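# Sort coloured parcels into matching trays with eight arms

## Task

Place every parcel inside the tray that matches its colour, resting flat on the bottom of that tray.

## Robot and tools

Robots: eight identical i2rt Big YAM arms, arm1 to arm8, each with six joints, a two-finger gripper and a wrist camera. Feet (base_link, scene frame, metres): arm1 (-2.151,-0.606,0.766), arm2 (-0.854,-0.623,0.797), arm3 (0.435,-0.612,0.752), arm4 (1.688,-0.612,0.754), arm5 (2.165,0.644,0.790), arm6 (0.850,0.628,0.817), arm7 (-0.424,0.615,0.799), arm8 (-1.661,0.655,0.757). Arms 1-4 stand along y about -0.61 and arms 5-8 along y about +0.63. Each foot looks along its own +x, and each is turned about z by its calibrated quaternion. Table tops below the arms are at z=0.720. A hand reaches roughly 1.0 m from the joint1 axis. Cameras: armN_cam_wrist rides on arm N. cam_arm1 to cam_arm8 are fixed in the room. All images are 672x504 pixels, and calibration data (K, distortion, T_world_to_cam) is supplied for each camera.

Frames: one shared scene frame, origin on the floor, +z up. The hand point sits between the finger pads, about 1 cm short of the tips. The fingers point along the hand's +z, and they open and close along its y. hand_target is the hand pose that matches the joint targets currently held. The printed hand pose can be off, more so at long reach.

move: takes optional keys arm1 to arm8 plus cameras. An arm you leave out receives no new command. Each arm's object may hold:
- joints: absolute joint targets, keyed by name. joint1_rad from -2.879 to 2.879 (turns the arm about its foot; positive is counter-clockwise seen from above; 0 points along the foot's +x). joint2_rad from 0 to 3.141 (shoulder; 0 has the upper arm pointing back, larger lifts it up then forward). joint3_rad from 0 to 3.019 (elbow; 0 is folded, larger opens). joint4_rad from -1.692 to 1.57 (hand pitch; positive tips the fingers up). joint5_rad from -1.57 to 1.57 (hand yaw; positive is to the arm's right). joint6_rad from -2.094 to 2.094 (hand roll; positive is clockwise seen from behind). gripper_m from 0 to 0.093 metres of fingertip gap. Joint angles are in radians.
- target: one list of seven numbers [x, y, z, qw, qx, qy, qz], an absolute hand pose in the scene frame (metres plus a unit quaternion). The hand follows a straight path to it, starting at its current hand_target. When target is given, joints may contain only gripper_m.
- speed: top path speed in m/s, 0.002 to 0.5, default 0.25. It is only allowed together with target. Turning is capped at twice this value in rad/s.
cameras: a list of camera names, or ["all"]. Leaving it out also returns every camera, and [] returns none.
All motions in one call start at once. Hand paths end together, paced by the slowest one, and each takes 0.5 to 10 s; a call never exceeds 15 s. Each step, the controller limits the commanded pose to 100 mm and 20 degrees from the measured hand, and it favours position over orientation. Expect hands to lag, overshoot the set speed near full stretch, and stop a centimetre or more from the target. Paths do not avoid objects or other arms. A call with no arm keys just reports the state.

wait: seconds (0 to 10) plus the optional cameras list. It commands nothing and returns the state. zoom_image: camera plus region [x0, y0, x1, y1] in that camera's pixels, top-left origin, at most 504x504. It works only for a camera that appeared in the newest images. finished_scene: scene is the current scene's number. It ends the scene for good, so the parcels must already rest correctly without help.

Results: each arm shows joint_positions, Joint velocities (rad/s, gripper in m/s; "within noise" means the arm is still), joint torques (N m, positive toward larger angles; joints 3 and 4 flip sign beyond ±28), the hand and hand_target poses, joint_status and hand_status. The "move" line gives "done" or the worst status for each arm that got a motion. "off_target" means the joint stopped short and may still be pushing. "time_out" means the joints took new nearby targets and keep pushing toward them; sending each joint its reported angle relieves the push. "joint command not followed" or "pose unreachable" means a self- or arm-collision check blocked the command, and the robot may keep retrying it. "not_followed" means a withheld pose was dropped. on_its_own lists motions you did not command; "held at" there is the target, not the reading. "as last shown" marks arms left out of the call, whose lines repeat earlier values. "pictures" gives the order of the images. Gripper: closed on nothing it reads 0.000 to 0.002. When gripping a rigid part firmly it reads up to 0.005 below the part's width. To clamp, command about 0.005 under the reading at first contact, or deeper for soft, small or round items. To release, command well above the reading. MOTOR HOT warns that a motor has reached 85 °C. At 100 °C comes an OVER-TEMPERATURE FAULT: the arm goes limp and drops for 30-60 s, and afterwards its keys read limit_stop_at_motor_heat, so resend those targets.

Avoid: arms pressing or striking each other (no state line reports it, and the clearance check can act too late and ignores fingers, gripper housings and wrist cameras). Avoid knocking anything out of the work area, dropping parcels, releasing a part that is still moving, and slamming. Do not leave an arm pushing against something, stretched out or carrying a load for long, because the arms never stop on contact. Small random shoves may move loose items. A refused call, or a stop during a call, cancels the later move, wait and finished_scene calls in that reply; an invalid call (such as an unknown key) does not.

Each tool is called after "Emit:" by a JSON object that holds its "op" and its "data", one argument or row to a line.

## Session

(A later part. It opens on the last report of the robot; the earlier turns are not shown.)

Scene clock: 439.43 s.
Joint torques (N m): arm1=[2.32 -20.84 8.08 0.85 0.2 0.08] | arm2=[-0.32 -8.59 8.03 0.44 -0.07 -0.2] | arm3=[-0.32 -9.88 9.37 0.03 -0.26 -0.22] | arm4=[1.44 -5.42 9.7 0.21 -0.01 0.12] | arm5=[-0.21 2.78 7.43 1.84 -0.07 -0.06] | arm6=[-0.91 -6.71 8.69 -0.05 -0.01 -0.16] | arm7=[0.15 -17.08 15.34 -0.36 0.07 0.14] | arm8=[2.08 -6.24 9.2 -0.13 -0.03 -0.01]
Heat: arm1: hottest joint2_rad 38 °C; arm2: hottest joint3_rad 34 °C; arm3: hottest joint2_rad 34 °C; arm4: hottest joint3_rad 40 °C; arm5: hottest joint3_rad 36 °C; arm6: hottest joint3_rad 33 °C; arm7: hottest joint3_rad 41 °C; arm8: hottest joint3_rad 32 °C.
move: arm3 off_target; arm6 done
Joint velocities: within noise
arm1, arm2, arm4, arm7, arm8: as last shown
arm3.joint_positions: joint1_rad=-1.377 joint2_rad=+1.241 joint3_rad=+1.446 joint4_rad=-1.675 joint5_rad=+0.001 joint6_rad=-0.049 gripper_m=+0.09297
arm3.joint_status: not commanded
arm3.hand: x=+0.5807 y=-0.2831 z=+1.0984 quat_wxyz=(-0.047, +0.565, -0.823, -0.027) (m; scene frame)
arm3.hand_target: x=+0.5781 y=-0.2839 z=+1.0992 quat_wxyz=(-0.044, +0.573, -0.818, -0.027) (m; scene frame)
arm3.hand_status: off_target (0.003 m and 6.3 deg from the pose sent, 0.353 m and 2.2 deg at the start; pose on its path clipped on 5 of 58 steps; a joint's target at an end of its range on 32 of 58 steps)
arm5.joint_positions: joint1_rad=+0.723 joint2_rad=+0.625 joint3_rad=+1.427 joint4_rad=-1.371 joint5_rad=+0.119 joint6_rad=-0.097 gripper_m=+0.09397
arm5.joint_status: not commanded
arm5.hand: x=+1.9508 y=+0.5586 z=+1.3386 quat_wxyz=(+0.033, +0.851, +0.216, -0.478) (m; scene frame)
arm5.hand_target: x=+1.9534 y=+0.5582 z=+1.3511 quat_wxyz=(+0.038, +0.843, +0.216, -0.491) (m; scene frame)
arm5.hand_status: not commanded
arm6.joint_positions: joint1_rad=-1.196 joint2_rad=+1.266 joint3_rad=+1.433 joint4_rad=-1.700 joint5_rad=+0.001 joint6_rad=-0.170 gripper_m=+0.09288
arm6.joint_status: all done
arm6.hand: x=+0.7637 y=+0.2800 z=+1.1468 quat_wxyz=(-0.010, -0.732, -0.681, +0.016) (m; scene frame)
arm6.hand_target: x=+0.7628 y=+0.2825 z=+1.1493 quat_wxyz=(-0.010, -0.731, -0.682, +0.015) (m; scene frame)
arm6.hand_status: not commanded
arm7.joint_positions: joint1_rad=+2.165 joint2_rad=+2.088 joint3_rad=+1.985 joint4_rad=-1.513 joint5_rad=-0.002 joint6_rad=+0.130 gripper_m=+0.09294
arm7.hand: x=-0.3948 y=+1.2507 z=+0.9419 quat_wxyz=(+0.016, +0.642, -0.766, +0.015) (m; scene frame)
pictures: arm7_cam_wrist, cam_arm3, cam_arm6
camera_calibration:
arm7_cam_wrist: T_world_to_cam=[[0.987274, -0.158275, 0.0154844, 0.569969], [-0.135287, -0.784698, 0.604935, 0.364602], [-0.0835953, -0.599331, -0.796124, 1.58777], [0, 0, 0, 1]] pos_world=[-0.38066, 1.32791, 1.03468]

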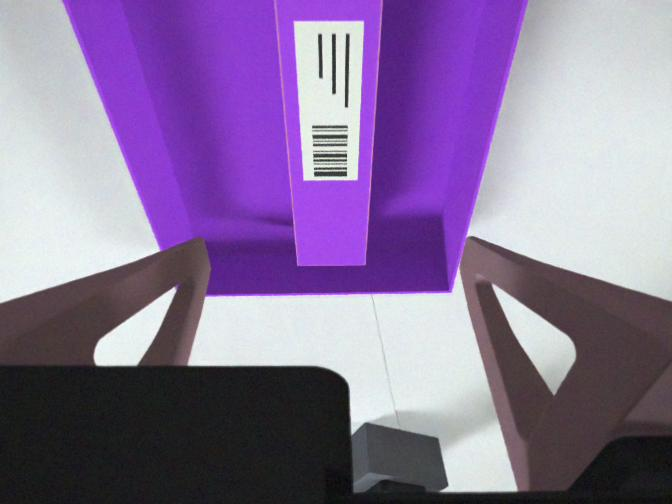

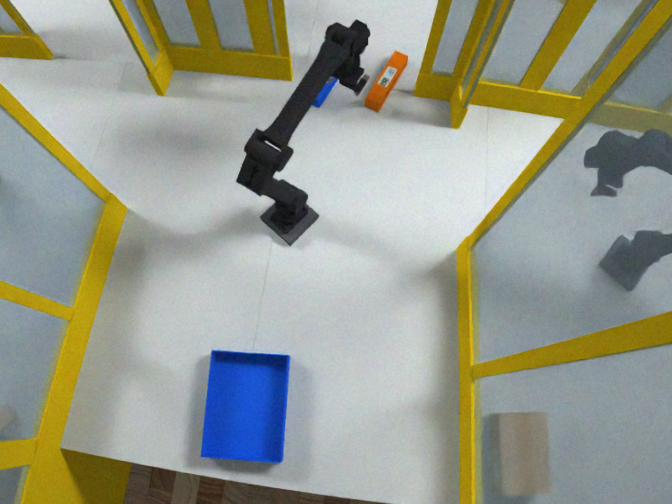

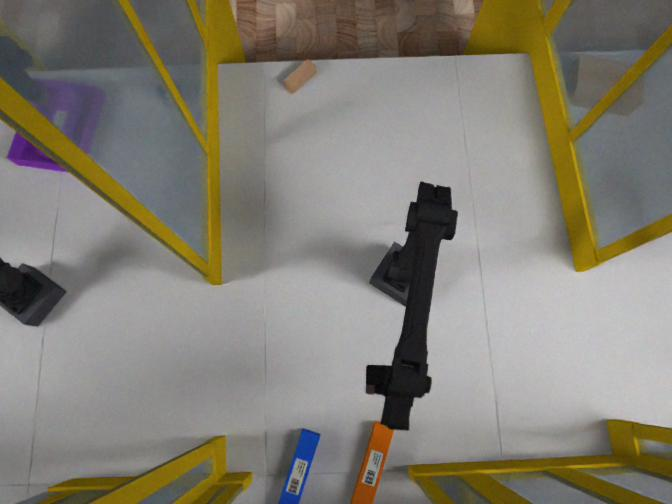

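Emit:
{"op": "move", "data": {
  "arm6": {"target":[0.711,0.015,0.93,0,0.819,0.574,0],"speed":0.4},
  "arm1": {"target":[-2.42,-1.246,0.95,0,-0.895,-0.446,0],"speed":0.25},
  "cameras": ["arm6_cam_wrist","arm1_cam_wrist"]
}}

Scene clock: 445.83 s.
Joint torques (N m): arm1=[2.32 -19.72 12.37 -0.13 0.18 0.05] | arm2=[-0.32 -8.59 8.03 0.46 -0.07 -0.2] | arm3=[-0.44 -9.88 9.37 0.03 -0.27 -0.21] | arm4=[1.44 -5.42 9.7 0.23 -0.01 0.11] | arm5=[-0.15 2.96 7.42 1.85 -0.12 -0.06] | arm6=[0.26 -15.33 12.57 -0.25 0.12 -0.01] | arm7=[-0.09 -16.97 15.36 -0.39 0.07 0.14] | arm8=[2.2 -6.3 9.29 -0.2 -0.02 -0.03]
Heat: arm1: hottest joint2_rad 38 °C; arm2: hottest joint3_rad 34 °C; arm3: hottest joint2_rad 34 °C; arm4: hottest joint3_rad 40 °C; arm5: hottest joint3_rad 36 °C; arm6: hottest joint3_rad 34 °C; arm7: hottest joint3_rad 44 °C; arm8: hottest joint3_rad 32 °C.
move: arm1 off_target; arm6 off_target
Joint velocities: within noise
arm1.joint_positions: joint1_rad=-1.551 joint2_rad=+2.235 joint3_rad=+2.325 joint4_rad=-1.673 joint5_rad=+0.004 joint6_rad=+0.247 gripper_m=+0.09289
arm1.joint_status: not commanded
arm1.hand: x=-2.4227 y=-1.2347 z=+0.9470 quat_wxyz=(+0.000, -0.896, -0.444, -0.002) (m; scene frame)
arm1.hand_target: x=-2.4197 y=-1.2454 z=+0.9497 quat_wxyz=(-0.003, -0.895, -0.446, +0.004) (m; scene frame)
arm1.hand_status: off_target (0.012 m and 0.4 deg from the pose sent, 0.162 m and 0.5 deg at the start; a joint's target at an end of its range on 25 of 58 steps)
arm2, arm3, arm4, arm5, arm7, arm8: as last shown
arm6.joint_positions: joint1_rad=-1.186 joint2_rad=+2.034 joint3_rad=+1.779 joint4_rad=-1.353 joint5_rad=-0.003 joint6_rad=+0.116 gripper_m=+0.09288
arm6.joint_status: not commanded
arm6.hand: x=+0.7088 y=+0.0327 z=+0.9141 quat_wxyz=(+0.012, -0.819, -0.573, -0.015) (m; scene frame)
arm6.hand_target: x=+0.7114 y=+0.0160 z=+0.9302 quat_wxyz=(+0.000, -0.819, -0.574, +0.000) (m; scene frame)
arm6.hand_status: off_target (0.024 m and 2.2 deg from the pose sent, 0.346 m and 16.0 deg at the start)
pictures: arm1_cam_wrist, arm6_cam_wrist
camera_calibration:
arm1_cam_wrist: T_world_to_cam=[[-0.786065, 0.618113, -0.00616276, -1.1343], [0.501547, 0.64359, 0.578137, 1.46693], [0.36132, 0.451362, -0.815917, 2.33196], [0, 0, 0, 1]] pos_world=[-2.46995, -1.29554, 1.04761]
arm6_cam_wrist: T_world_to_cam=[[-0.942044, 0.335383, 0.00841289, 0.647641], [0.271722, 0.74804, 0.605477, -0.764728], [0.196774, 0.572672, -0.795818, 0.693542], [0, 0, 0, 1]] pos_world=[0.681429, -0.0423334, 1.00951]

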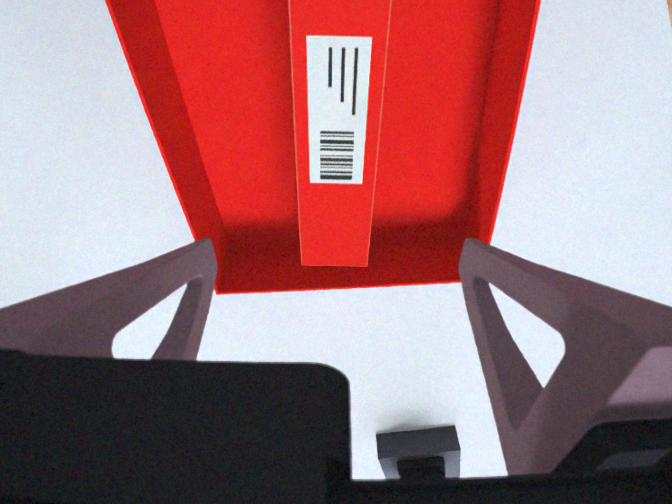

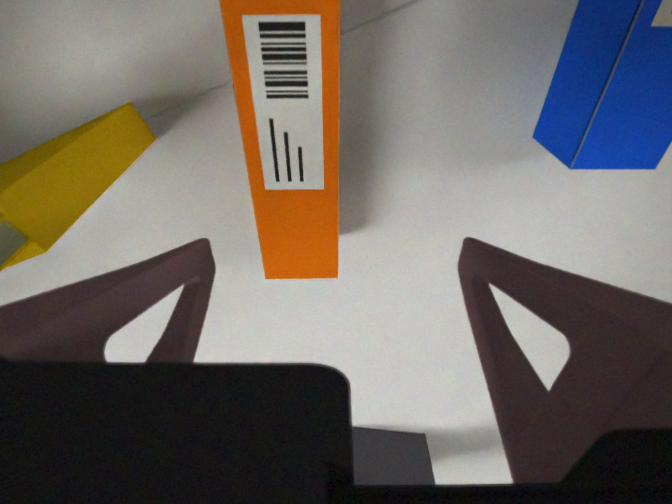

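Emit:
{"op": "move", "data": {
  "arm6": {"target":[0.737,-0.003,0.758,0,0.819,0.574,0],"speed":0.2},
  "arm1": {"target":[-2.30,-0.94,1.08,0,-0.895,-0.446,0],"speed":0.3},
  "cameras": []
}}

Emit:
{"op": "move", "data": {
  "arm6": {"joints":{"gripper_m":0.04}},
  "cameras": []
}}

Emit:
{"op": "move", "data": {
  "arm6": {"target":[0.737,-0.003,0.97,0,0.819,0.574,0],"speed":0.2},
  "cameras": ["arm6_cam_wrist","cam_arm3"]
}}

Scene clock: 458.20 s.
Joint torques (N m): arm1=[0.73 -7.24 7.95 -0.08 0.19 -0.08] | arm2=[-0.32 -8.59 8.02 0.44 -0.07 -0.2] | arm3=[-0.38 -9.82 9.39 0.06 -0.27 -0.21] | arm4=[1.44 -5.48 9.7 0.23 -0.01 0.12] | arm5=[-0.44 3.43 7.46 1.88 -0.12 -0.08] | arm6=[0.15 -16.5 7.6 0.58 0.12 0] | arm7=[0.09 -16.97 15.41 -0.34 0.06 0.15] | arm8=[1.85 -6.3 9.25 -0.09 -0.03 -0.03]
Heat: arm1: hottest joint2_rad 38 °C; arm2: hottest joint3_rad 34 °C; arm3: hottest joint2_rad 33 °C; arm4: hottest joint3_rad 40 °C; arm5: hottest joint3_rad 36 °C; arm6: hottest joint3_rad 36 °C; arm7: hottest joint3_rad 48 °C; arm8: hottest joint3_rad 32 °C.
move: arm1 off_target; arm6 done
Joint velocities: within noise
arm1.joint_positions: joint1_rad=-1.551 joint2_rad=+1.297 joint3_rad=+1.429 joint4_rad=-1.674 joint5_rad=+0.004 joint6_rad=+0.246 gripper_m=+0.09289
arm1.joint_status: not commanded
arm1.hand: x=-2.2991 y=-0.9431 z=+1.0871 quat_wxyz=(-0.013, -0.896, -0.444, +0.013) (m; scene frame)
arm1.hand_target: x=-2.3000 y=-0.9400 z=+1.0799 quat_wxyz=(-0.002, -0.895, -0.446, +0.003) (m; scene frame)
arm1.hand_status: off_target (0.008 m and 2.2 deg from the pose sent, 0.346 m and 0.4 deg at the start; a joint's target at an end of its range on 23 of 62 steps)
arm2, arm3, arm4, arm5, arm7, arm8: as last shown
arm6.joint_positions: joint1_rad=-1.139 joint2_rad=+2.246 joint3_rad=+1.708 joint4_rad=-1.047 joint5_rad=-0.002 joint6_rad=+0.162 gripper_m=+0.09288
arm6.joint_status: not commanded
arm6.hand: x=+0.7324 y=+0.0031 z=+0.7591 quat_wxyz=(+0.004, -0.819, -0.574, -0.006) (m; scene frame)
arm6.hand_target: x=+0.7370 y=-0.0029 z=+0.7581 quat_wxyz=(+0.000, -0.819, -0.574, +0.000) (m; scene frame)
arm6.hand_status: done (0.008 m and 0.8 deg from the pose sent, 0.163 m and 2.2 deg at the start)
pictures: none
No camera images: "cameras" was empty.

Scene clock: 458.80 s.
Joint torques (N m): arm1=[1.26 -7.47 7.91 -0.13 0.19 -0.07] | arm2=[-0.32 -8.59 8.03 0.46 -0.07 -0.2] | arm3=[-0.21 -9.88 9.39 0.08 -0.26 -0.21] | arm4=[1.44 -5.42 9.69 0.21 -0.01 0.11] | arm5=[0.21 2.9 7.41 1.72 -0.06 -0.03] | arm6=[0.09 -16.56 7.66 0.55 0.1 0] | arm7=[-0.21 -17.03 15.35 -0.31 0.08 0.14] | arm8=[2.02 -6.36 9.21 -0.13 -0.04 -0.03]
Heat: arm1: hottest joint2_rad 38 °C; arm2: hottest joint3_rad 34 °C; arm3: hottest joint2_rad 33 °C; arm4: hottest joint3_rad 40 °C; arm5: hottest joint3_rad 36 °C; arm6: hottest joint3_rad 36 °C; arm7: hottest joint3_rad 48 °C; arm8: hottest joint3_rad 32 °C.
move: arm6 off_target
Joint velocities: within noise
arm1, arm2, arm3, arm4, arm5, arm7, arm8: as last shown
arm6.joint_positions: joint1_rad=-1.139 joint2_rad=+2.246 joint3_rad=+1.708 joint4_rad=-1.046 joint5_rad=-0.002 joint6_rad=+0.162 gripper_m=+0.05951
arm6.joint_status: gripper_m off_target (ended at +0.05954, target +0.04000)
arm6.hand: x=+0.7322 y=+0.0030 z=+0.7591 quat_wxyz=(+0.004, -0.819, -0.574, -0.005) (m; scene frame)
arm6.hand_target: x=+0.7370 y=-0.0030 z=+0.7581 quat_wxyz=(+0.000, -0.819, -0.574, +0.000) (m; scene frame)
arm6.hand_status: not commanded
pictures: none
No camera images: "cameras" was empty.

Scene clock: 460.70 s.
Joint torques (N m): arm1=[1.03 -7.47 7.9 -0.12 0.2 -0.08] | arm2=[-0.32 -8.59 8.03 0.46 -0.07 -0.2] | arm3=[-0.26 -9.88 9.37 0.02 -0.26 -0.21] | arm4=[1.38 -5.42 9.7 0.21 -0.01 0.12] | arm5=[-0.09 2.84 7.45 1.87 -0.09 -0.08] | arm6=[0.09 -18.14 13.05 -0.28 0.07 -0.01] | arm7=[0.21 -16.91 15.41 -0.35 0.07 0.15] | arm8=[1.96 -6.3 9.25 -0.12 -0.04 -0.02]
Heat: arm1: hottest joint2_rad 37 °C; arm2: hottest joint3_rad 34 °C; arm3: hottest joint2_rad 33 °C; arm4: hottest joint3_rad 40 °C; arm5: hottest joint3_rad 36 °C; arm6: hottest joint3_rad 36 °C; arm7: hottest joint3_rad 48 °C; arm8: hottest joint3_rad 32 °C.
move: arm6 off_target
Joint velocities: within noise
arm1, arm3, arm5, arm7: as last shown
arm2.joint_positions: joint1_rad=-1.306 joint2_rad=+1.209 joint3_rad=+1.423 joint4_rad=-1.672 joint5_rad=+0.002 joint6_rad=-0.039 gripper_m=+0.09293
arm2.joint_status: not commanded
arm2.hand: x=-0.7177 y=-0.2986 z=+1.1432 quat_wxyz=(-0.048, +0.570, -0.820, -0.030) (m; scene frame)
arm2.hand_target: x=-0.7160 y=-0.2999 z=+1.1393 quat_wxyz=(-0.040, +0.573, -0.818, -0.025) (m; scene frame)
arm2.hand_status: not commanded
arm4.joint_positions: joint1_rad=+1.931 joint2_rad=+1.198 joint3_rad=+1.473 joint4_rad=-1.687 joint5_rad=+0.011 joint6_rad=-0.255 gripper_m=+0.09290
arm4.joint_status: not commanded
arm4.hand: x=+1.3508 y=-0.5151 z=+1.1256 quat_wxyz=(-0.021, +0.996, -0.003, -0.081) (m; scene frame)
arm4.hand_target: x=+1.3499 y=-0.5199 z=+1.1193 quat_wxyz=(-0.018, +0.997, +0.000, -0.069) (m; scene frame)
arm4.hand_status: not commanded
arm6.joint_positions: joint1_rad=-1.139 joint2_rad=+2.079 joint3_rad=+1.906 joint4_rad=-1.469 joint5_rad=-0.002 joint6_rad=+0.162 gripper_m=+0.05951
arm6.joint_status: not commanded
arm6.hand: x=+0.7345 y=+0.0150 z=+0.9343 quat_wxyz=(+0.025, -0.819, -0.573, -0.026) (m; scene frame)
arm6.hand_target: x=+0.7373 y=-0.0010 z=+0.9701 quat_wxyz=(-0.001, -0.819, -0.574, +0.000) (m; scene frame)
arm6.hand_status: off_target (0.040 m and 4.1 deg from the pose sent, 0.211 m and 0.8 deg at the start)
arm8.joint_positions: joint1_rad=+0.428 joint2_rad=+1.183 joint3_rad=+1.455 joint4_rad=-1.673 joint5_rad=-0.001 joint6_rad=+0.170 gripper_m=+0.09292
arm8.joint_status: not commanded
arm8.hand: x=-1.7234 y=+0.3103 z=+1.1249 quat_wxyz=(-0.060, -0.816, -0.572, +0.060) (m; scene frame)
arm8.hand_target: x=-1.7229 y=+0.3099 z=+1.1193 quat_wxyz=(-0.052, -0.817, -0.573, +0.053) (m; scene frame)
arm8.hand_status: not commanded
pictures: arm6_cam_wrist, cam_arm3
camera_calibration:
arm6_cam_wrist: T_world_to_cam=[[-0.942254, 0.33449, 0.0165297, 0.670202], [0.269194, 0.727107, 0.631545, -0.79279], [0.199227, 0.599526, -0.775163, 0.69322], [0, 0, 0, 1]] pos_world=[0.706808, -0.0633359, 1.02696]

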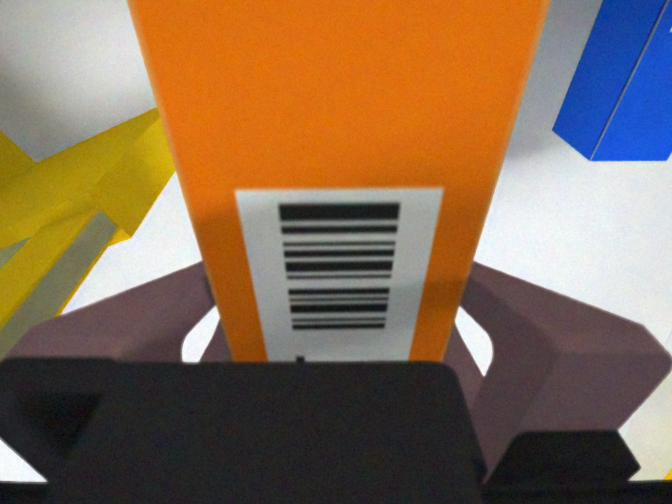

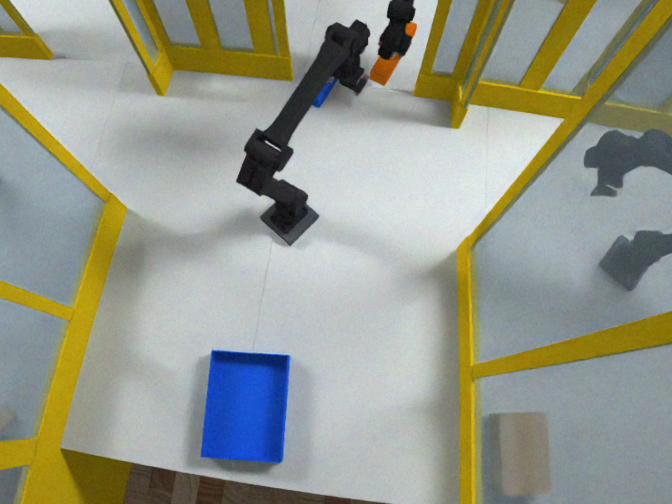

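Emit:
{"op": "move", "data": {
  "arm6": {"target":[0.784,0.274,1.14,0,0.819,0.574,0],"speed":0.35},
  "cameras": []
}}

Emit:
{"op": "move", "data": {
  "arm6": {"joints":{"joint1_rad":0.15,"joint6_rad":-0.47}},
  "arm3": {"target":[0.500,-0.005,0.93,0,0.574,-0.819,0],"speed":0.35},
  "cameras": ["arm3_cam_wrist"]
}}

Emit:
{"op": "move", "data": {
  "arm6": {"target":[1.5,0.3,0.9,0,0,1,0],"speed":0.35},
  "cameras": ["arm6_cam_wrist","arm3_cam_wrist","cam_arm6"]
}}

Scene clock: 474.93 s.
Joint torques (N m): arm1=[0.79 -7.71 7.9 -0.1 0.21 -0.08] | arm2=[-0.38 -8.59 8.03 0.46 -0.07 -0.2] | arm3=[-0.32 -9.82 9.36 0.03 -0.26 -0.21] | arm4=[1.38 -5.42 9.69 0.23 -0.01 0.12] | arm5=[-0.15 3.08 7.45 1.87 -0.06 -0.07] | arm6=[-0.5 -7.12 8.84 -0.16 0.11 -0.08] | arm7=[0.15 -16.97 15.41 -0.35 0.06 0.14] | arm8=[2.08 -6.36 9.25 -0.1 -0.04 -0.03]
Heat: arm1: hottest joint3_rad 37 °C; arm2: hottest joint3_rad 34 °C; arm3: hottest joint2_rad 32 °C; arm4: hottest joint3_rad 40 °C; arm5: hottest joint3_rad 36 °C; arm6: hottest joint3_rad 38 °C; arm7: hottest joint3_rad 51 °C; arm8: hottest joint3_rad 32 °C.
move: arm6 done
Joint velocities: within noise
arm1, arm2, arm3, arm4, arm5, arm7, arm8: as last shown
arm3.hand: x=+0.5806 y=-0.2830 z=+1.0984 quat_wxyz=(-0.047, +0.565, -0.823, -0.027) (m; scene frame)
arm3.hand_target: x=+0.5781 y=-0.2838 z=+1.0992 quat_wxyz=(-0.044, +0.573, -0.818, -0.027) (m; scene frame)
arm6.joint_positions: joint1_rad=-1.139 joint2_rad=+1.292 joint3_rad=+1.427 joint4_rad=-1.698 joint5_rad=-0.002 joint6_rad=+0.162 gripper_m=+0.05951
arm6.joint_status: not commanded
arm6.hand: x=+0.7829 y=+0.2714 z=+1.1358 quat_wxyz=(-0.003, -0.819, -0.574, +0.002) (m; scene frame)
arm6.hand_target: x=+0.7840 y=+0.2740 z=+1.1395 quat_wxyz=(-0.003, -0.819, -0.574, +0.003) (m; scene frame)
arm6.hand_status: done (0.005 m and 0.4 deg from the pose sent, 0.334 m and 4.1 deg at the start; a joint's target at an end of its range on 22 of 55 steps)
pictures: none
No camera images: "cameras" was empty.

Scene clock: 476.93 s.
Joint torques (N m): arm1=[0.97 -7.12 7.97 -0.09 0.18 -0.08] | arm2=[-0.32 -8.59 8.03 0.46 -0.07 -0.2] | arm3=[-0.26 -20.72 14 -0.35 -0.14 0.09] | arm4=[1.38 -5.42 9.7 0.21 -0.01 0.12] | arm5=[0.21 2.73 7.43 1.84 -0.12 -0.01] | arm6=[0.03 -7.18 8.8 -0.17 0.06 -0.18] | arm7=[0.15 -16.91 15.41 -0.39 0.06 0.14] | arm8=[2.32 -6.18 9.21 -0.13 -0.03 -0.04]
Heat: arm1: hottest joint3_rad 37 °C; arm2: hottest joint3_rad 34 °C; arm3: hottest joint2_rad 32 °C; arm4: hottest joint3_rad 40 °C; arm5: hottest joint3_rad 36 °C; arm6: hottest joint3_rad 38 °C; arm7: hottest joint3_rad 52 °C; arm8: hottest joint3_rad 32 °C.
move: arm3 off_target; arm6 done
Joint velocities: within noise
arm1, arm2, arm4, arm5, arm7, arm8: as last shown
arm3.joint_positions: joint1_rad=-1.075 joint2_rad=+1.966 joint3_rad=+1.825 joint4_rad=-1.478 joint5_rad=-0.004 joint6_rad=+0.223 gripper_m=+0.09297
arm3.joint_status: not commanded
arm3.hand: x=+0.5023 y=-0.0199 z=+0.9105 quat_wxyz=(+0.013, +0.578, -0.816, +0.016) (m; scene frame)
arm3.hand_target: x=+0.5000 y=-0.0061 z=+0.9300 quat_wxyz=(+0.000, +0.574, -0.819, +0.000) (m; scene frame)
arm3.hand_status: off_target (0.025 m and 2.4 deg from the pose sent, 0.335 m and 6.3 deg at the start)
arm6.joint_positions: joint1_rad=+0.142 joint2_rad=+1.292 joint3_rad=+1.427 joint4_rad=-1.698 joint5_rad=-0.002 joint6_rad=-0.461 gripper_m=+0.05953
arm6.joint_status: all done
arm6.hand: x=+1.1732 y=+0.4618 z=+1.1357 quat_wxyz=(-0.004, -0.007, -1.000, +0.001) (m; scene frame)
arm6.hand_target: x=+1.1721 y=+0.4654 z=+1.1394 quat_wxyz=(-0.004, +0.001, -1.000, +0.002) (m; scene frame)
arm6.hand_status: not commanded
pictures: arm3_cam_wrist
camera_calibration:
arm3_cam_wrist: T_world_to_cam=[[0.941875, -0.335385, 0.0197184, -0.498858], [-0.276165, -0.73947, 0.613935, -0.429155], [-0.191323, -0.583696, -0.78911, 0.927007], [0, 0, 0, 1]] pos_world=[0.528702, 0.0564335, 1.00482]

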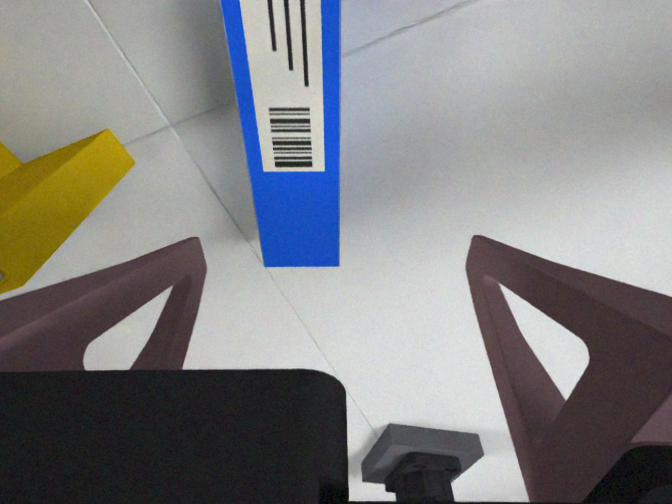

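Scene clock: 479.67 s.
Joint torques (N m): arm1=[1.03 -7.24 7.94 -0.08 0.21 -0.07] | arm2=[-0.32 -8.59 8.03 0.46 -0.07 -0.2] | arm3=[-0.21 -20.78 14.02 -0.32 -0.15 0.14] | arm4=[1.44 -5.42 9.69 0.21 -0.01 0.12] | arm5=[-0.09 2.9 7.53 1.84 -0.09 -0.02] | arm6=[0.09 -18.61 13.19 -0.23 0.07 -0.15] | arm7=[0.03 -16.97 15.41 -0.38 0.07 0.13] | arm8=[2.14 -6.53 9.21 -0.16 -0.02 -0.02]
Heat: arm1: hottest joint3_rad 37 °C; arm2: hottest joint3_rad 34 °C; arm3: hottest joint2_rad 32 °C; arm4: hottest joint3_rad 40 °C; arm5: hottest joint3_rad 36 °C; arm6: hottest joint3_rad 38 °C; arm7: hottest joint3_rad 52 °C; arm8: hottest joint3_rad 32 °C.
move: arm6 off_target
Joint velocities: within noise
arm1, arm2, arm3, arm4, arm5, arm8: as last shown
arm3.joint_positions: joint1_rad=-1.075 joint2_rad=+1.966 joint3_rad=+1.825 joint4_rad=-1.479 joint5_rad=-0.004 joint6_rad=+0.224 gripper_m=+0.09297
arm3.hand: x=+0.5023 y=-0.0200 z=+0.9105 quat_wxyz=(+0.014, +0.578, -0.816, +0.016) (m; scene frame)
arm6.joint_positions: joint1_rad=+0.142 joint2_rad=+2.379 joint3_rad=+2.300 joint4_rad=-1.531 joint5_rad=-0.002 joint6_rad=-0.461 gripper_m=+0.05953
arm6.joint_status: not commanded
arm6.hand: x=+1.4848 y=+0.3012 z=+0.8839 quat_wxyz=(+0.017, -0.007, -1.000, -0.010) (m; scene frame)
arm6.hand_target: x=+1.4991 y=+0.3006 z=+0.9001 quat_wxyz=(-0.001, +0.000, -1.000, +0.000) (m; scene frame)
arm6.hand_status: off_target (0.022 m and 2.4 deg from the pose sent, 0.434 m and 1.0 deg at the start)
arm7.joint_positions: joint1_rad=+2.165 joint2_rad=+2.088 joint3_rad=+1.985 joint4_rad=-1.513 joint5_rad=-0.002 joint6_rad=+0.130 gripper_m=+0.09294
arm7.joint_status: not commanded
arm7.hand: x=-0.3948 y=+1.2507 z=+0.9419 quat_wxyz=(+0.016, +0.642, -0.766, +0.015) (m; scene frame)
arm7.hand_target: x=-0.3962 y=+1.2658 z=+0.9602 quat_wxyz=(+0.000, +0.643, -0.766, -0.001) (m; scene frame)
arm7.hand_status: not commanded
pictures: arm3_cam_wrist, arm6_cam_wrist, cam_arm6
camera_calibration:
arm3_cam_wrist: T_world_to_cam=[[0.941747, -0.335738, 0.0198199, -0.498914], [-0.276431, -0.739131, 0.614224, -0.429352], [-0.191569, -0.583923, -0.788883, 0.926865], [0, 0, 0, 1]] pos_world=[0.528723, 0.0563661, 1.00479]
arm6_cam_wrist: T_world_to_cam=[[-0.00810087, -0.999888, -0.0126163, 0.322911], [-0.797851, -0.00114266, 0.602854, 0.657978], [-0.602801, 0.0149496, -0.797752, 1.72001], [0, 0, 0, 1]] pos_world=[1.56441, 0.297913, 0.979548]

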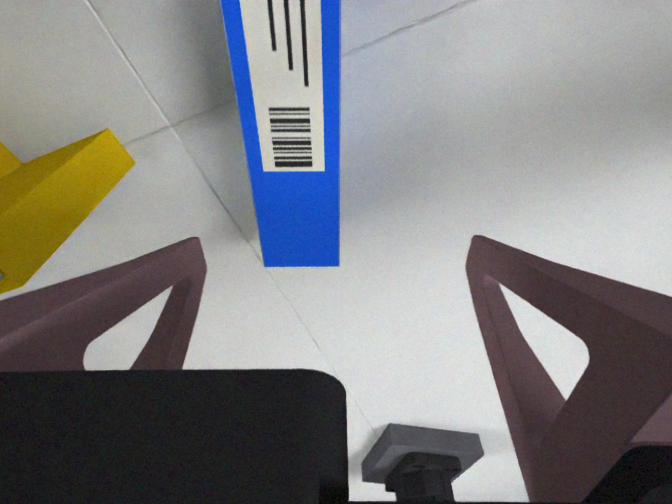

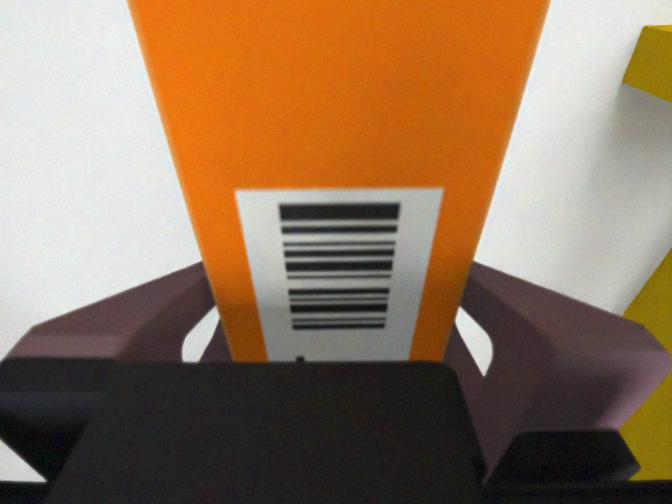

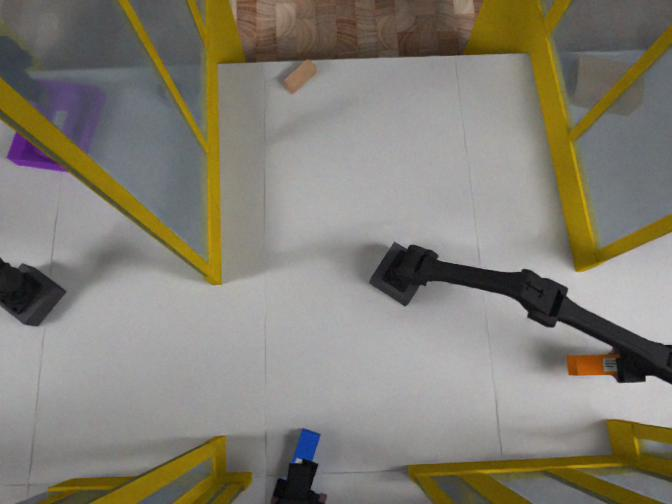

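Emit:
{"op": "move", "data": {
  "arm3": {"target":[0.477,0.0,0.768,0,0.574,-0.819,0],"speed":0.2},
  "arm6": {"target":[1.5,0.3,0.755,0,0,1,0],"speed":0.12},
  "cameras": []
}}

Emit:
{"op": "move", "data": {
  "arm3": {"joints":{"gripper_m":0.04}},
  "cameras": ["arm6_cam_wrist"]
}}

Emit:
{"op": "move", "data": {
  "arm3": {"target":[0.478,0.0,0.97,0,0.574,-0.819,0],"speed":0.2},
  "cameras": ["arm3_cam_wrist"]
}}

Scene clock: 489.77 s.
Joint torques (N m): arm1=[0.73 -7.06 7.88 -0.09 0.2 -0.06] | arm2=[-0.32 -8.59 8.03 0.44 -0.07 -0.21] | arm3=[0.26 -21.66 8.54 0.59 -0.14 0.16] | arm4=[1.44 -5.42 9.7 0.23 -0.01 0.12] | arm5=[-0.38 3.14 7.46 1.73 -0.08 -0.07] | arm6=[-0.09 -18.73 8.43 0.58 -0.02 -0.16] | arm7=[0.09 -17.03 15.39 -0.38 0.06 0.14] | arm8=[2.02 -6.36 9.22 -0.18 -0.04 -0.02]
Heat: arm1: hottest joint3_rad 37 °C; arm2: hottest joint3_rad 34 °C; arm3: hottest joint3_rad 33 °C; arm4: hottest joint3_rad 40 °C; arm5: hottest joint3_rad 36 °C; arm6: hottest joint3_rad 39 °C; arm7: hottest joint3_rad 54 °C; arm8: hottest joint3_rad 32 °C.
move: arm3 done; arm6 done
Joint velocities: within noise
arm1, arm2, arm4, arm7, arm8: as last shown
arm3.joint_positions: joint1_rad=-1.042 joint2_rad=+2.091 joint3_rad=+1.643 joint4_rad=-1.142 joint5_rad=-0.004 joint6_rad=+0.263 gripper_m=+0.09297
arm3.joint_status: not commanded
arm3.hand: x=+0.4846 y=-0.0053 z=+0.7698 quat_wxyz=(+0.004, +0.576, -0.818, +0.005) (m; scene frame)
arm3.hand_target: x=+0.4769 y=-0.0002 z=+0.7680 quat_wxyz=(+0.000, +0.574, -0.819, +0.000) (m; scene frame)
arm3.hand_status: done (0.009 m and 0.8 deg from the pose sent, 0.146 m and 2.4 deg at the start)
arm5.joint_positions: joint1_rad=+0.723 joint2_rad=+0.625 joint3_rad=+1.427 joint4_rad=-1.371 joint5_rad=+0.119 joint6_rad=-0.097 gripper_m=+0.09397
arm5.joint_status: not commanded
arm5.hand: x=+1.9508 y=+0.5586 z=+1.3386 quat_wxyz=(+0.033, +0.851, +0.216, -0.478) (m; scene frame)
arm5.hand_target: x=+1.9534 y=+0.5582 z=+1.3511 quat_wxyz=(+0.038, +0.843, +0.216, -0.491) (m; scene frame)
arm5.hand_status: not commanded
arm6.joint_positions: joint1_rad=+0.143 joint2_rad=+2.482 joint3_rad=+2.169 joint4_rad=-1.263 joint5_rad=+0.000 joint6_rad=-0.461 gripper_m=+0.05953
arm6.joint_status: not commanded
arm6.hand: x=+1.4950 y=+0.2968 z=+0.7621 quat_wxyz=(+0.003, -0.007, -1.000, -0.001) (m; scene frame)
arm6.hand_target: x=+1.4997 y=+0.3002 z=+0.7549 quat_wxyz=(+0.000, +0.000, -1.000, +0.000) (m; scene frame)
arm6.hand_status: done (0.009 m and 0.8 deg from the pose sent, 0.130 m and 2.4 deg at the start)
pictures: none
No camera images: "cameras" was empty.

Scene clock: 490.40 s.
Joint torques (N m): arm1=[1.26 -7.36 7.9 -0.14 0.19 -0.05] | arm2=[-0.32 -8.59 8.03 0.46 -0.07 -0.2] | arm3=[0.32 -21.54 8.66 0.55 -0.12 0.13] | arm4=[1.38 -5.42 9.7 0.23 -0.01 0.11] | arm5=[-0.26 3.02 7.47 1.83 -0.05 0] | arm6=[-0.09 -18.73 8.44 0.54 -0.02 -0.16] | arm7=[0.09 -16.97 15.42 -0.29 0.07 0.14] | arm8=[2.02 -6.36 9.18 -0.08 -0.04 -0.02]
Heat: arm1: hottest joint3_rad 37 °C; arm2: hottest joint3_rad 34 °C; arm3: hottest joint3_rad 33 °C; arm4: hottest joint3_rad 40 °C; arm5: hottest joint3_rad 36 °C; arm6: hottest joint3_rad 39 °C; arm7: hottest joint3_rad 54 °C; arm8: hottest joint3_rad 32 °C.
move: arm3 off_target
Joint velocities: within noise
arm1, arm2, arm4, arm5, arm6, arm7, arm8: as last shown
arm3.joint_positions: joint1_rad=-1.042 joint2_rad=+2.091 joint3_rad=+1.643 joint4_rad=-1.142 joint5_rad=-0.004 joint6_rad=+0.263 gripper_m=+0.05870
arm3.joint_status: gripper_m off_target (ended at +0.05872, target +0.04000)
arm3.hand: x=+0.4845 y=-0.0051 z=+0.7698 quat_wxyz=(+0.004, +0.575, -0.818, +0.005) (m; scene frame)
arm3.hand_target: x=+0.4770 y=-0.0002 z=+0.7680 quat_wxyz=(+0.000, +0.574, -0.819, +0.000) (m; scene frame)
arm3.hand_status: not commanded
pictures: arm6_cam_wrist
camera_calibration:
arm6_cam_wrist: T_world_to_cam=[[-0.00678731, -0.999966, 0.00473785, 0.301855], [-0.815081, 0.00827707, 0.579288, 0.780452], [-0.579307, 0.0000700683, -0.81511, 1.61149], [0, 0, 0, 1]] pos_world=[1.57173, 0.295272, 0.860002]

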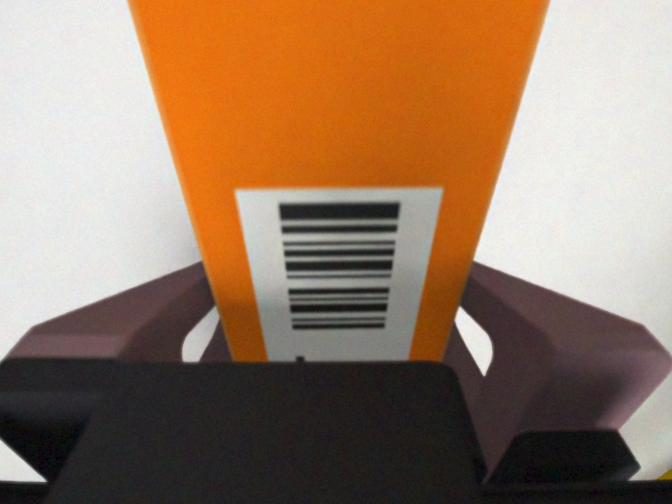

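Scene clock: 492.27 s.
Joint torques (N m): arm1=[0.79 -7.12 7.88 -0.05 0.19 -0.08] | arm2=[-0.32 -8.59 8.03 0.44 -0.07 -0.2] | arm3=[0.03 -22.59 14.58 -0.24 -0.13 0.09] | arm4=[1.38 -5.48 9.69 0.21 -0.01 0.12] | arm5=[-0.21 3.14 7.41 1.66 -0.09 -0.05] | arm6=[-0.09 -18.78 8.44 0.54 -0.01 -0.16] | arm7=[-0.03 -16.91 15.34 -0.38 0.06 0.14] | arm8=[2.02 -6.24 9.21 -0.14 -0.03 -0.02]
Heat: arm1: hottest joint3_rad 37 °C; arm2: hottest joint3_rad 34 °C; arm3: hottest joint2_rad 33 °C; arm4: hottest joint3_rad 40 °C; arm5: hottest joint3_rad 36 °C; arm6: hottest joint3_rad 39 °C; arm7: hottest joint3_rad 54 °C; arm8: hottest joint3_rad 32 °C.
move: arm3 off_target
Joint velocities: within noise
arm1.joint_positions: joint1_rad=-1.551 joint2_rad=+1.297 joint3_rad=+1.429 joint4_rad=-1.674 joint5_rad=+0.004 joint6_rad=+0.246 gripper_m=+0.09289
arm1.joint_status: not commanded
arm1.hand: x=-2.2991 y=-0.9431 z=+1.0871 quat_wxyz=(-0.013, -0.896, -0.444, +0.013) (m; scene frame)
arm1.hand_target: x=-2.3000 y=-0.9400 z=+1.0799 quat_wxyz=(-0.002, -0.895, -0.446, +0.003) (m; scene frame)
arm1.hand_status: not commanded
arm2, arm4, arm5, arm6, arm7, arm8: as last shown
arm3.joint_positions: joint1_rad=-1.042 joint2_rad=+1.986 joint3_rad=+1.932 joint4_rad=-1.585 joint5_rad=-0.004 joint6_rad=+0.263 gripper_m=+0.05870
arm3.joint_status: not commanded
arm3.hand: x=+0.4830 y=-0.0134 z=+0.9392 quat_wxyz=(+0.020, +0.575, -0.818, +0.024) (m; scene frame)
arm3.hand_target: x=+0.4779 y=-0.0018 z=+0.9700 quat_wxyz=(+0.000, +0.574, -0.819, +0.000) (m; scene frame)
arm3.hand_status: off_target (0.034 m and 3.6 deg from the pose sent, 0.200 m and 0.7 deg at the start)
pictures: arm3_cam_wrist
camera_calibration:
arm3_cam_wrist: T_world_to_cam=[[0.939399, -0.341789, 0.0266321, -0.484437], [-0.281436, -0.724491, 0.629212, -0.458883], [-0.195763, -0.598576, -0.776778, 0.940047], [0, 0, 0, 1]] pos_world=[0.50996, 0.0646582, 1.03184]

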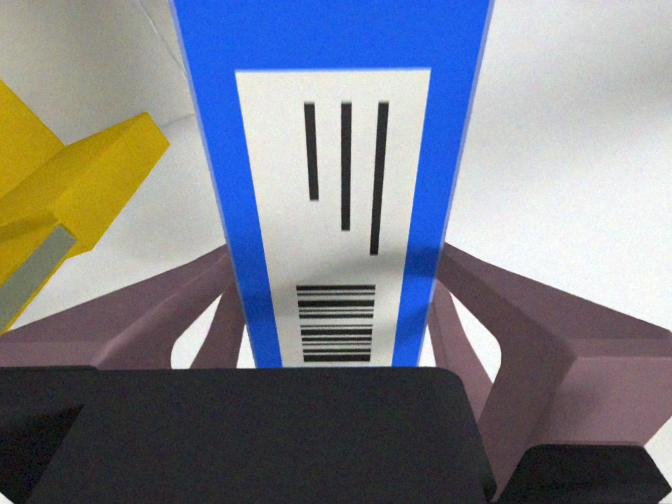

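Emit:
{"op": "move", "data": {
  "arm3": {"target":[0.464,-0.253,1.1,0,0.574,-0.819,0],"speed":0.35},
  "arm6": {"target":[1.5,0.3,0.749,0,0,1,0],"speed":0.12},
  "cameras": []
}}

Emit:
{"op": "move", "data": {
  "arm6": {"joints":{"gripper_m":0.093}},
  "arm3": {"joints":{"joint1_rad":2.11,"joint6_rad":-0.1}},
  "cameras": []
}}

Emit:
{"op": "move", "data": {
  "arm6": {"target":[1.495,0.298,0.96,0,0,1,0],"speed":0.25},
  "arm3": {"target":[0.385,-1.285,0.93,0,0.695,0.719,0],"speed":0.35},
  "cameras": ["arm3_cam_wrist","arm6_cam_wrist","cam_arm3"]
}}

Emit:
{"op": "move", "data": {
  "arm6": {"target":[1.17,0.46,1.12,0,0,1,0],"speed":0.4},
  "cameras": ["cam_arm5"]
}}

Scene clock: 505.70 s.
Joint torques (N m): arm1=[1.03 -7.47 8.01 -0.06 0.18 -0.07] | arm2=[-0.32 -8.59 8.03 0.46 -0.07 -0.2] | arm3=[-0.97 -10.17 9.52 0.01 -0.12 -0.05] | arm4=[1.38 -5.42 9.69 0.21 -0.01 0.11] | arm5=[-0.03 2.84 7.57 1.88 -0.05 -0.03] | arm6=[-0.03 -18.32 8.12 0.87 -0.03 -0.15] | arm7=[-0.03 -17.08 15.39 -0.35 0.07 0.15] | arm8=[2.14 -6.24 9.22 -0.13 -0.04 -0.03]
Heat: arm1: hottest joint3_rad 37 °C; arm2: hottest joint3_rad 34 °C; arm3: hottest joint2_rad 35 °C; arm4: hottest joint3_rad 40 °C; arm5: hottest joint3_rad 36 °C; arm6: hottest joint2_rad 38 °C; arm7: hottest joint3_rad 55 °C; arm8: hottest joint3_rad 32 °C.
move: arm3 off_target; arm6 off_target
Joint velocities: within noise
arm1, arm2, arm4, arm5, arm7, arm8: as last shown
arm3.joint_positions: joint1_rad=-1.042 joint2_rad=+1.248 joint3_rad=+1.450 joint4_rad=-1.676 joint5_rad=-0.004 joint6_rad=+0.263 gripper_m=+0.05870
arm3.joint_status: not commanded
arm3.hand: x=+0.4628 y=-0.2509 z=+1.0970 quat_wxyz=(-0.033, +0.575, -0.817, -0.039) (m; scene frame)
arm3.hand_target: x=+0.4640 y=-0.2528 z=+1.0993 quat_wxyz=(-0.033, +0.573, -0.818, -0.039) (m; scene frame)
arm3.hand_status: off_target (0.004 m and 5.9 deg from the pose sent, 0.289 m and 3.5 deg at the start; a joint's target at an end of its range on 32 of 53 steps)
arm6.joint_positions: joint1_rad=+0.143 joint2_rad=+2.482 joint3_rad=+2.169 joint4_rad=-1.261 joint5_rad=+0.001 joint6_rad=-0.461 gripper_m=+0.05953
arm6.joint_status: not commanded
arm6.hand: x=+1.4953 y=+0.2965 z=+0.7621 quat_wxyz=(+0.002, -0.007, -1.000, +0.000) (m; scene frame)
arm6.hand_target: x=+1.4995 y=+0.3002 z=+0.7490 quat_wxyz=(+0.000, +0.000, -1.000, +0.000) (m; scene frame)
arm6.hand_status: off_target (0.014 m and 0.8 deg from the pose sent, 0.014 m and 0.8 deg at the start)
pictures: none
No camera images: "cameras" was empty.

Scene clock: 508.73 s.
Joint torques (N m): arm1=[1.26 -7.3 7.94 -0.08 0.2 -0.06] | arm2=[-0.32 -8.59 8.03 0.46 -0.08 -0.2] | arm3=[-0.67 -10.4 9.55 0.05 -0.06 -0.19] | arm4=[1.44 -5.42 9.69 0.21 -0.01 0.11] | arm5=[0.26 2.96 7.25 1.87 -0.08 -0.04] | arm6=[-0.03 -18.84 8.1 0.58 -0.03 -0.15] | arm7=[0.15 -16.91 15.41 -0.31 0.07 0.14] | arm8=[2.14 -6.18 9.21 -0.12 -0.04 -0.02]
Heat: arm1: hottest joint3_rad 37 °C; arm2: hottest joint3_rad 34 °C; arm3: hottest joint2_rad 35 °C; arm4: hottest joint3_rad 40 °C; arm5: hottest joint3_rad 36 °C; arm6: hottest joint3_rad 38 °C; arm7: hottest joint3_rad 56 °C; arm8: hottest joint3_rad 32 °C.
move: arm3 done; arm6 done
Joint velocities: within noise
arm1, arm5, arm7: as last shown
arm2.joint_positions: joint1_rad=-1.306 joint2_rad=+1.209 joint3_rad=+1.423 joint4_rad=-1.672 joint5_rad=+0.002 joint6_rad=-0.039 gripper_m=+0.09293
arm2.joint_status: not commanded
arm2.hand: x=-0.7177 y=-0.2986 z=+1.1432 quat_wxyz=(-0.048, +0.570, -0.820, -0.030) (m; scene frame)
arm2.hand_target: x=-0.7160 y=-0.2999 z=+1.1393 quat_wxyz=(-0.040, +0.573, -0.818, -0.025) (m; scene frame)
arm2.hand_status: not commanded
arm3.joint_positions: joint1_rad=+2.112 joint2_rad=+1.248 joint3_rad=+1.450 joint4_rad=-1.676 joint5_rad=-0.007 joint6_rad=-0.086 gripper_m=+0.05866
arm3.joint_status: all done
arm3.hand: x=+0.4087 y=-0.9770 z=+1.0924 quat_wxyz=(+0.034, +0.701, +0.712, -0.031) (m; scene frame)
arm3.hand_target: x=+0.4080 y=-0.9751 z=+1.0948 quat_wxyz=(+0.033, +0.696, +0.716, -0.031) (m; scene frame)
arm3.hand_status: not commanded
arm4.joint_positions: joint1_rad=+1.931 joint2_rad=+1.198 joint3_rad=+1.473 joint4_rad=-1.687 joint5_rad=+0.011 joint6_rad=-0.255 gripper_m=+0.09290
arm4.joint_status: not commanded
arm4.hand: x=+1.3508 y=-0.5151 z=+1.1256 quat_wxyz=(-0.021, +0.996, -0.003, -0.081) (m; scene frame)
arm4.hand_target: x=+1.3499 y=-0.5199 z=+1.1193 quat_wxyz=(-0.018, +0.997, +0.000, -0.069) (m; scene frame)
arm4.hand_status: not commanded
arm6.joint_positions: joint1_rad=+0.143 joint2_rad=+2.489 joint3_rad=+2.169 joint4_rad=-1.252 joint5_rad=+0.001 joint6_rad=-0.461 gripper_m=+0.09288
arm6.joint_status: all done
arm6.hand: x=+1.4960 y=+0.2962 z=+0.7572 quat_wxyz=(+0.001, -0.007, -1.000, +0.000) (m; scene frame)
arm6.hand_target: x=+1.4996 y=+0.3002 z=+0.7492 quat_wxyz=(+0.000, +0.000, -1.000, +0.000) (m; scene frame)
arm6.hand_status: not commanded
arm8.joint_positions: joint1_rad=+0.428 joint2_rad=+1.183 joint3_rad=+1.455 joint4_rad=-1.673 joint5_rad=-0.001 joint6_rad=+0.170 gripper_m=+0.09292
arm8.joint_status: not commanded
arm8.hand: x=-1.7234 y=+0.3103 z=+1.1249 quat_wxyz=(-0.060, -0.816, -0.572, +0.060) (m; scene frame)
arm8.hand_target: x=-1.7229 y=+0.3099 z=+1.1193 quat_wxyz=(-0.052, -0.817, -0.573, +0.053) (m; scene frame)
arm8.hand_status: not commanded
pictures: none
No camera images: "cameras" was empty.

Scene clock: 510.93 s.
Joint torques (N m): arm1=[0.97 -7.24 7.92 -0.13 0.18 -0.07] | arm2=[-0.32 -8.59 8.03 0.46 -0.07 -0.2] | arm3=[-0.62 -23.82 14.48 -0.29 0.02 -0.22] | arm4=[1.44 -5.42 9.7 0.21 -0.01 0.12] | arm5=[-0.38 3.72 7.45 1.84 -0.06 -0.05] | arm6=[-0.5 -18.61 13.16 -0.28 -0.03 -0.18] | arm7=[0.21 -16.85 15.42 -0.35 0.07 0.15] | arm8=[2.02 -6.42 9.17 -0.14 -0.04 -0.02]
Heat: arm1: hottest joint3_rad 37 °C; arm2: hottest joint3_rad 34 °C; arm3: hottest joint2_rad 34 °C; arm4: hottest joint3_rad 41 °C; arm5: hottest joint3_rad 36 °C; arm6: hottest joint3_rad 38 °C; arm7: hottest joint3_rad 56 °C; arm8: hottest joint3_rad 32 °C.
move: arm3 off_target; arm6 off_target
Joint velocities: within noise
arm1, arm2, arm4, arm5, arm7, arm8: as last shown
arm3.joint_positions: joint1_rad=+2.112 joint2_rad=+2.161 joint3_rad=+2.159 joint4_rad=-1.608 joint5_rad=+0.002 joint6_rad=-0.088 gripper_m=+0.05866
arm3.joint_status: not commanded
arm3.hand: x=+0.3876 y=-1.2722 z=+0.9082 quat_wxyz=(-0.014, +0.700, +0.714, +0.019) (m; scene frame)
arm3.hand_target: x=+0.3851 y=-1.2837 z=+0.9302 quat_wxyz=(+0.000, +0.695, +0.719, -0.001) (m; scene frame)
arm3.hand_status: off_target (0.025 m and 2.8 deg from the pose sent, 0.349 m and 5.3 deg at the start)
arm6.joint_positions: joint1_rad=+0.143 joint2_rad=+2.374 joint3_rad=+2.454 joint4_rad=-1.685 joint5_rad=+0.001 joint6_rad=-0.464 gripper_m=+0.09288
arm6.joint_status: not commanded
arm6.hand: x=+1.4850 y=+0.3018 z=+0.9461 quat_wxyz=(+0.016, -0.005, -1.000, -0.008) (m; scene frame)
arm6.hand_target: x=+1.4942 y=+0.2984 z=+0.9601 quat_wxyz=(-0.001, +0.000, -1.000, +0.001) (m; scene frame)
arm6.hand_status: off_target (0.018 m and 2.1 deg from the pose sent, 0.203 m and 0.8 deg at the start; pose on its path clipped on 8 of 66 steps)
pictures: arm3_cam_wrist, arm6_cam_wrist, cam_arm3
camera_calibration:
arm3_cam_wrist: T_world_to_cam=[[-0.999898, -0.0141009, 0.00214277, 0.366554], [-0.00975293, 0.785597, 0.618661, 0.447184], [-0.010407, 0.618578, -0.785655, 1.62853], [0, 0, 0, 1]] pos_world=[0.387827, -1.35351, 1.00202]
arm6_cam_wrist: T_world_to_cam=[[-0.00378014, -0.999957, -0.00842777, 0.313956], [-0.799383, -0.00204186, 0.600818, 0.625093], [-0.60081, 0.0090082, -0.799341, 1.77009], [0, 0, 0, 1]] pos_world=[1.56437, 0.299274, 1.04199]

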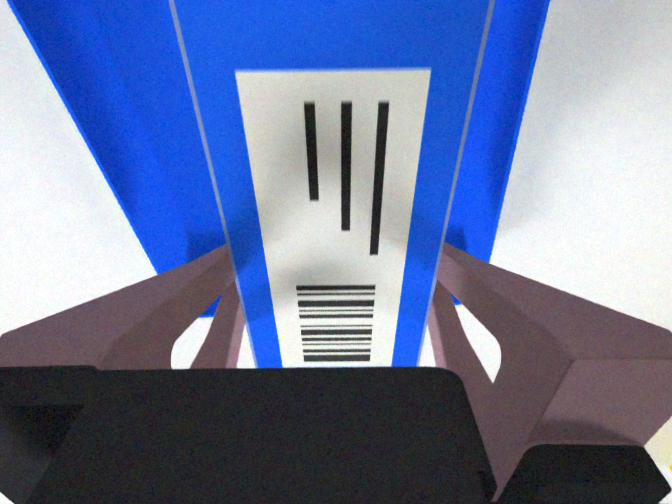

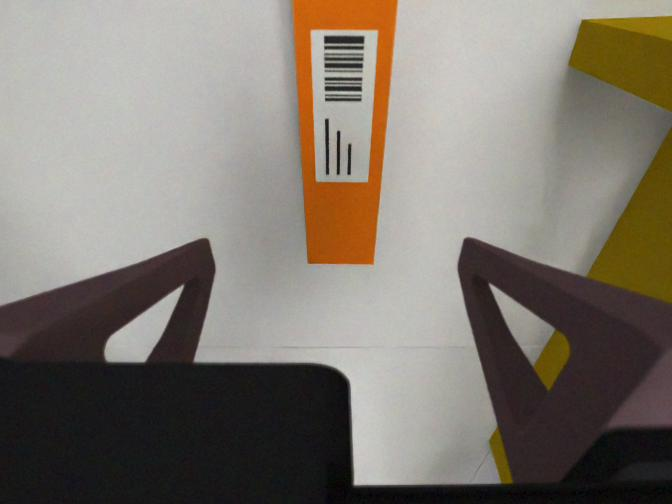

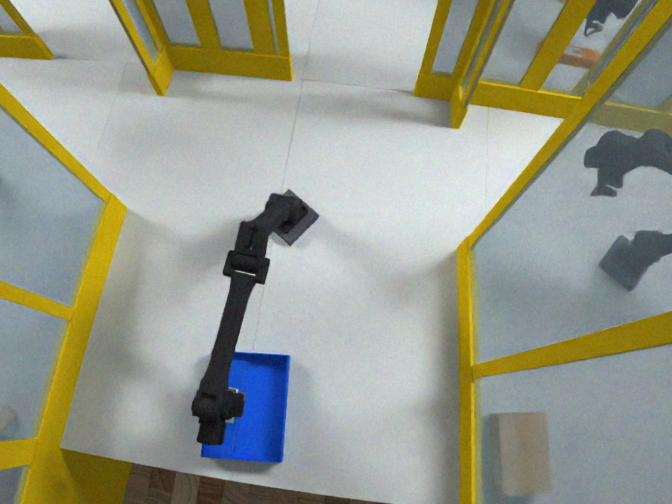

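Scene clock: 512.83 s.
Joint torques (N m): arm1=[1.26 -7.18 7.86 -0.08 0.21 -0.08] | arm2=[-0.32 -8.59 8.03 0.46 -0.07 -0.2] | arm3=[-0.67 -23.82 14.45 -0.32 0.02 -0.22] | arm4=[1.44 -5.42 9.7 0.23 -0.01 0.12] | arm5=[0.21 3.37 7.49 1.91 -0.11 -0.03] | arm6=[-1.26 -6.95 8.68 -0.17 -0.03 -0.17] | arm7=[0.09 -16.79 15.41 -0.34 0.07 0.15] | arm8=[2.02 -6.36 9.25 -0.08 -0.05 -0.02]
Heat: arm1: hottest joint3_rad 37 °C; arm2: hottest joint3_rad 34 °C; arm3: hottest joint2_rad 34 °C; arm4: hottest joint3_rad 41 °C; arm5: hottest joint3_rad 36 °C; arm6: hottest joint3_rad 38 °C; arm7: hottest joint3_rad 56 °C; arm8: hottest joint3_rad 32 °C.
move: arm6 done
Joint velocities: within noise
arm1, arm2, arm4, arm5, arm7, arm8: as last shown
arm3.joint_positions: joint1_rad=+2.112 joint2_rad=+2.161 joint3_rad=+2.159 joint4_rad=-1.609 joint5_rad=+0.002 joint6_rad=-0.088 gripper_m=+0.05866
arm3.joint_status: not commanded
arm3.hand: x=+0.3876 y=-1.2721 z=+0.9082 quat_wxyz=(-0.014, +0.700, +0.714, +0.019) (m; scene frame)
arm3.hand_target: x=+0.3850 y=-1.2837 z=+0.9302 quat_wxyz=(+0.000, +0.695, +0.719, -0.001) (m; scene frame)
arm3.hand_status: not commanded
arm6.joint_positions: joint1_rad=+0.143 joint2_rad=+1.290 joint3_rad=+1.377 joint4_rad=-1.655 joint5_rad=+0.001 joint6_rad=-0.474 gripper_m=+0.09288
arm6.joint_status: not commanded
arm6.hand: x=+1.1735 y=+0.4618 z=+1.1177 quat_wxyz=(-0.001, +0.000, -1.000, +0.001) (m; scene frame)
arm6.hand_target: x=+1.1700 y=+0.4601 z=+1.1200 quat_wxyz=(+0.000, +0.000, -1.000, +0.000) (m; scene frame)
arm6.hand_status: done (0.005 m and 0.2 deg from the pose sent, 0.393 m and 2.1 deg at the start; pose on its path clipped on 11 of 57 steps)
pictures: cam_arm5

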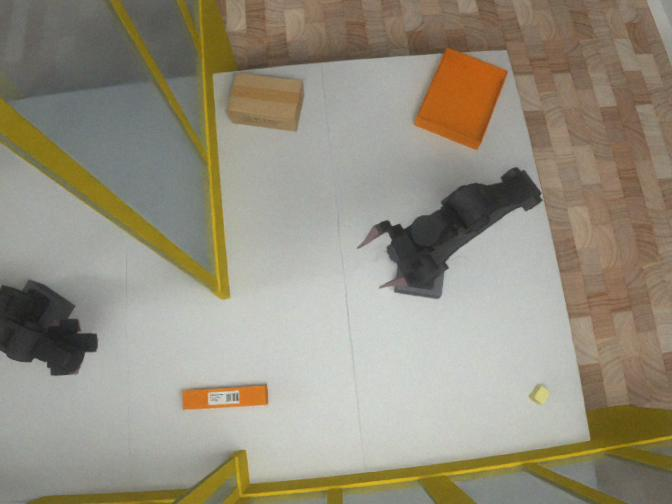

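Emit:
{"op": "move", "data": {
  "arm3": {"target":[0.385,-1.287,0.77,0,0.695,0.719,0],"speed":0.12},
  "arm5": {"target":[1.5,0.3,0.93,0,1,0,0],"speed":0.4},
  "cameras": ["arm5_cam_wrist"]
}}

Scene clock: 523.73 s.
Joint torques (N m): arm1=[1.14 -7.41 7.86 -0.1 0.19 -0.08] | arm2=[-0.32 -8.59 8.03 0.44 -0.07 -0.21] | arm3=[-0.62 -23.59 9.06 0.65 -0.01 -0.22] | arm4=[1.44 -5.42 9.69 0.21 -0.01 0.12] | arm5=[-1.85 -21.71 10.07 -0.02 -0.18 0.1] | arm6=[-1.26 -6.95 8.68 -0.16 -0.03 -0.17] | arm7=[0.03 -16.91 15.43 -0.38 0.06 0.15] | arm8=[1.96 -6.42 9.29 -0.13 -0.02 -0.03]
Heat: arm1: hottest joint3_rad 37 °C; arm2: hottest joint3_rad 34 °C; arm3: hottest joint3_rad 36 °C; arm4: hottest joint3_rad 41 °C; arm5: hottest joint3_rad 36 °C; arm6: hottest joint3_rad 37 °C; arm7: hottest joint3_rad 57 °C; arm8: hottest joint3_rad 32 °C.
move: arm3 done; arm5 off_target
Joint velocities: within noise
arm1, arm2, arm4, arm6, arm8: as last shown
arm3.joint_positions: joint1_rad=+2.112 joint2_rad=+2.237 joint3_rad=+1.934 joint4_rad=-1.272 joint5_rad=+0.002 joint6_rad=-0.090 gripper_m=+0.05866
arm3.joint_status: not commanded
arm3.hand: x=+0.3874 y=-1.2831 z=+0.7741 quat_wxyz=(-0.002, +0.700, +0.714, +0.005) (m; scene frame)
arm3.hand_target: x=+0.3850 y=-1.2869 z=+0.7700 quat_wxyz=(+0.000, +0.695, +0.719, +0.000) (m; scene frame)
arm3.hand_status: done (0.006 m and 1.0 deg from the pose sent, 0.139 m and 2.8 deg at the start)
arm5.joint_positions: joint1_rad=+0.744 joint2_rad=+2.440 joint3_rad=+2.568 joint4_rad=-1.675 joint5_rad=-0.002 joint6_rad=+0.466 gripper_m=+0.09397
arm5.joint_status: not commanded
arm5.hand: x=+1.5093 y=+0.3001 z=+0.9117 quat_wxyz=(+0.003, +1.000, +0.008, -0.008) (m; scene frame)
arm5.hand_target: x=+1.5012 y=+0.3006 z=+0.9295 quat_wxyz=(+0.013, +1.000, +0.000, -0.024) (m; scene frame)
arm5.hand_status: off_target (0.021 m and 1.4 deg from the pose sent, 0.661 m and 63.4 deg at the start; a joint's target at an end of its range on 22 of 85 steps)
arm7.joint_positions: joint1_rad=+2.165 joint2_rad=+2.088 joint3_rad=+1.985 joint4_rad=-1.513 joint5_rad=-0.002 joint6_rad=+0.130 gripper_m=+0.09294
arm7.joint_status: not commanded
arm7.hand: x=-0.3948 y=+1.2507 z=+0.9419 quat_wxyz=(+0.016, +0.642, -0.766, +0.015) (m; scene frame)
arm7.hand_target: x=-0.3962 y=+1.2658 z=+0.9602 quat_wxyz=(+0.000, +0.643, -0.766, -0.001) (m; scene frame)
arm7.hand_status: not commanded
pictures: arm5_cam_wrist
camera_calibration:
arm5_cam_wrist: T_world_to_cam=[[-0.00539596, 0.999985, -0.000661323, -0.290271], [0.830068, 0.00484787, 0.557642, -1.75506], [0.557637, 0.00246007, -0.830082, 0.038473], [0, 0, 0, 1]] pos_world=[1.4338, 0.29868, 1.01044]

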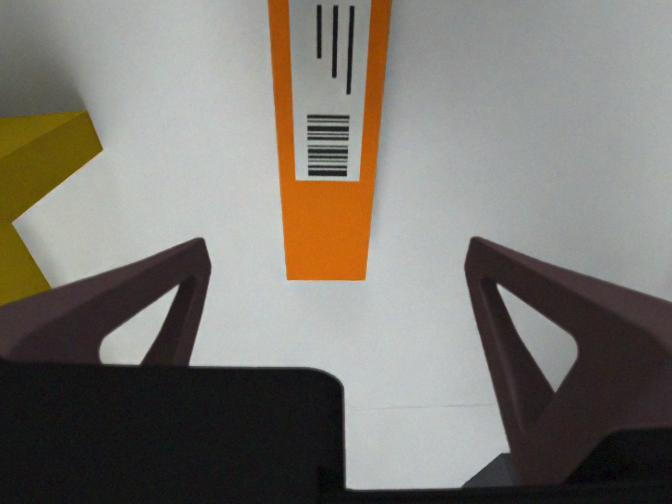

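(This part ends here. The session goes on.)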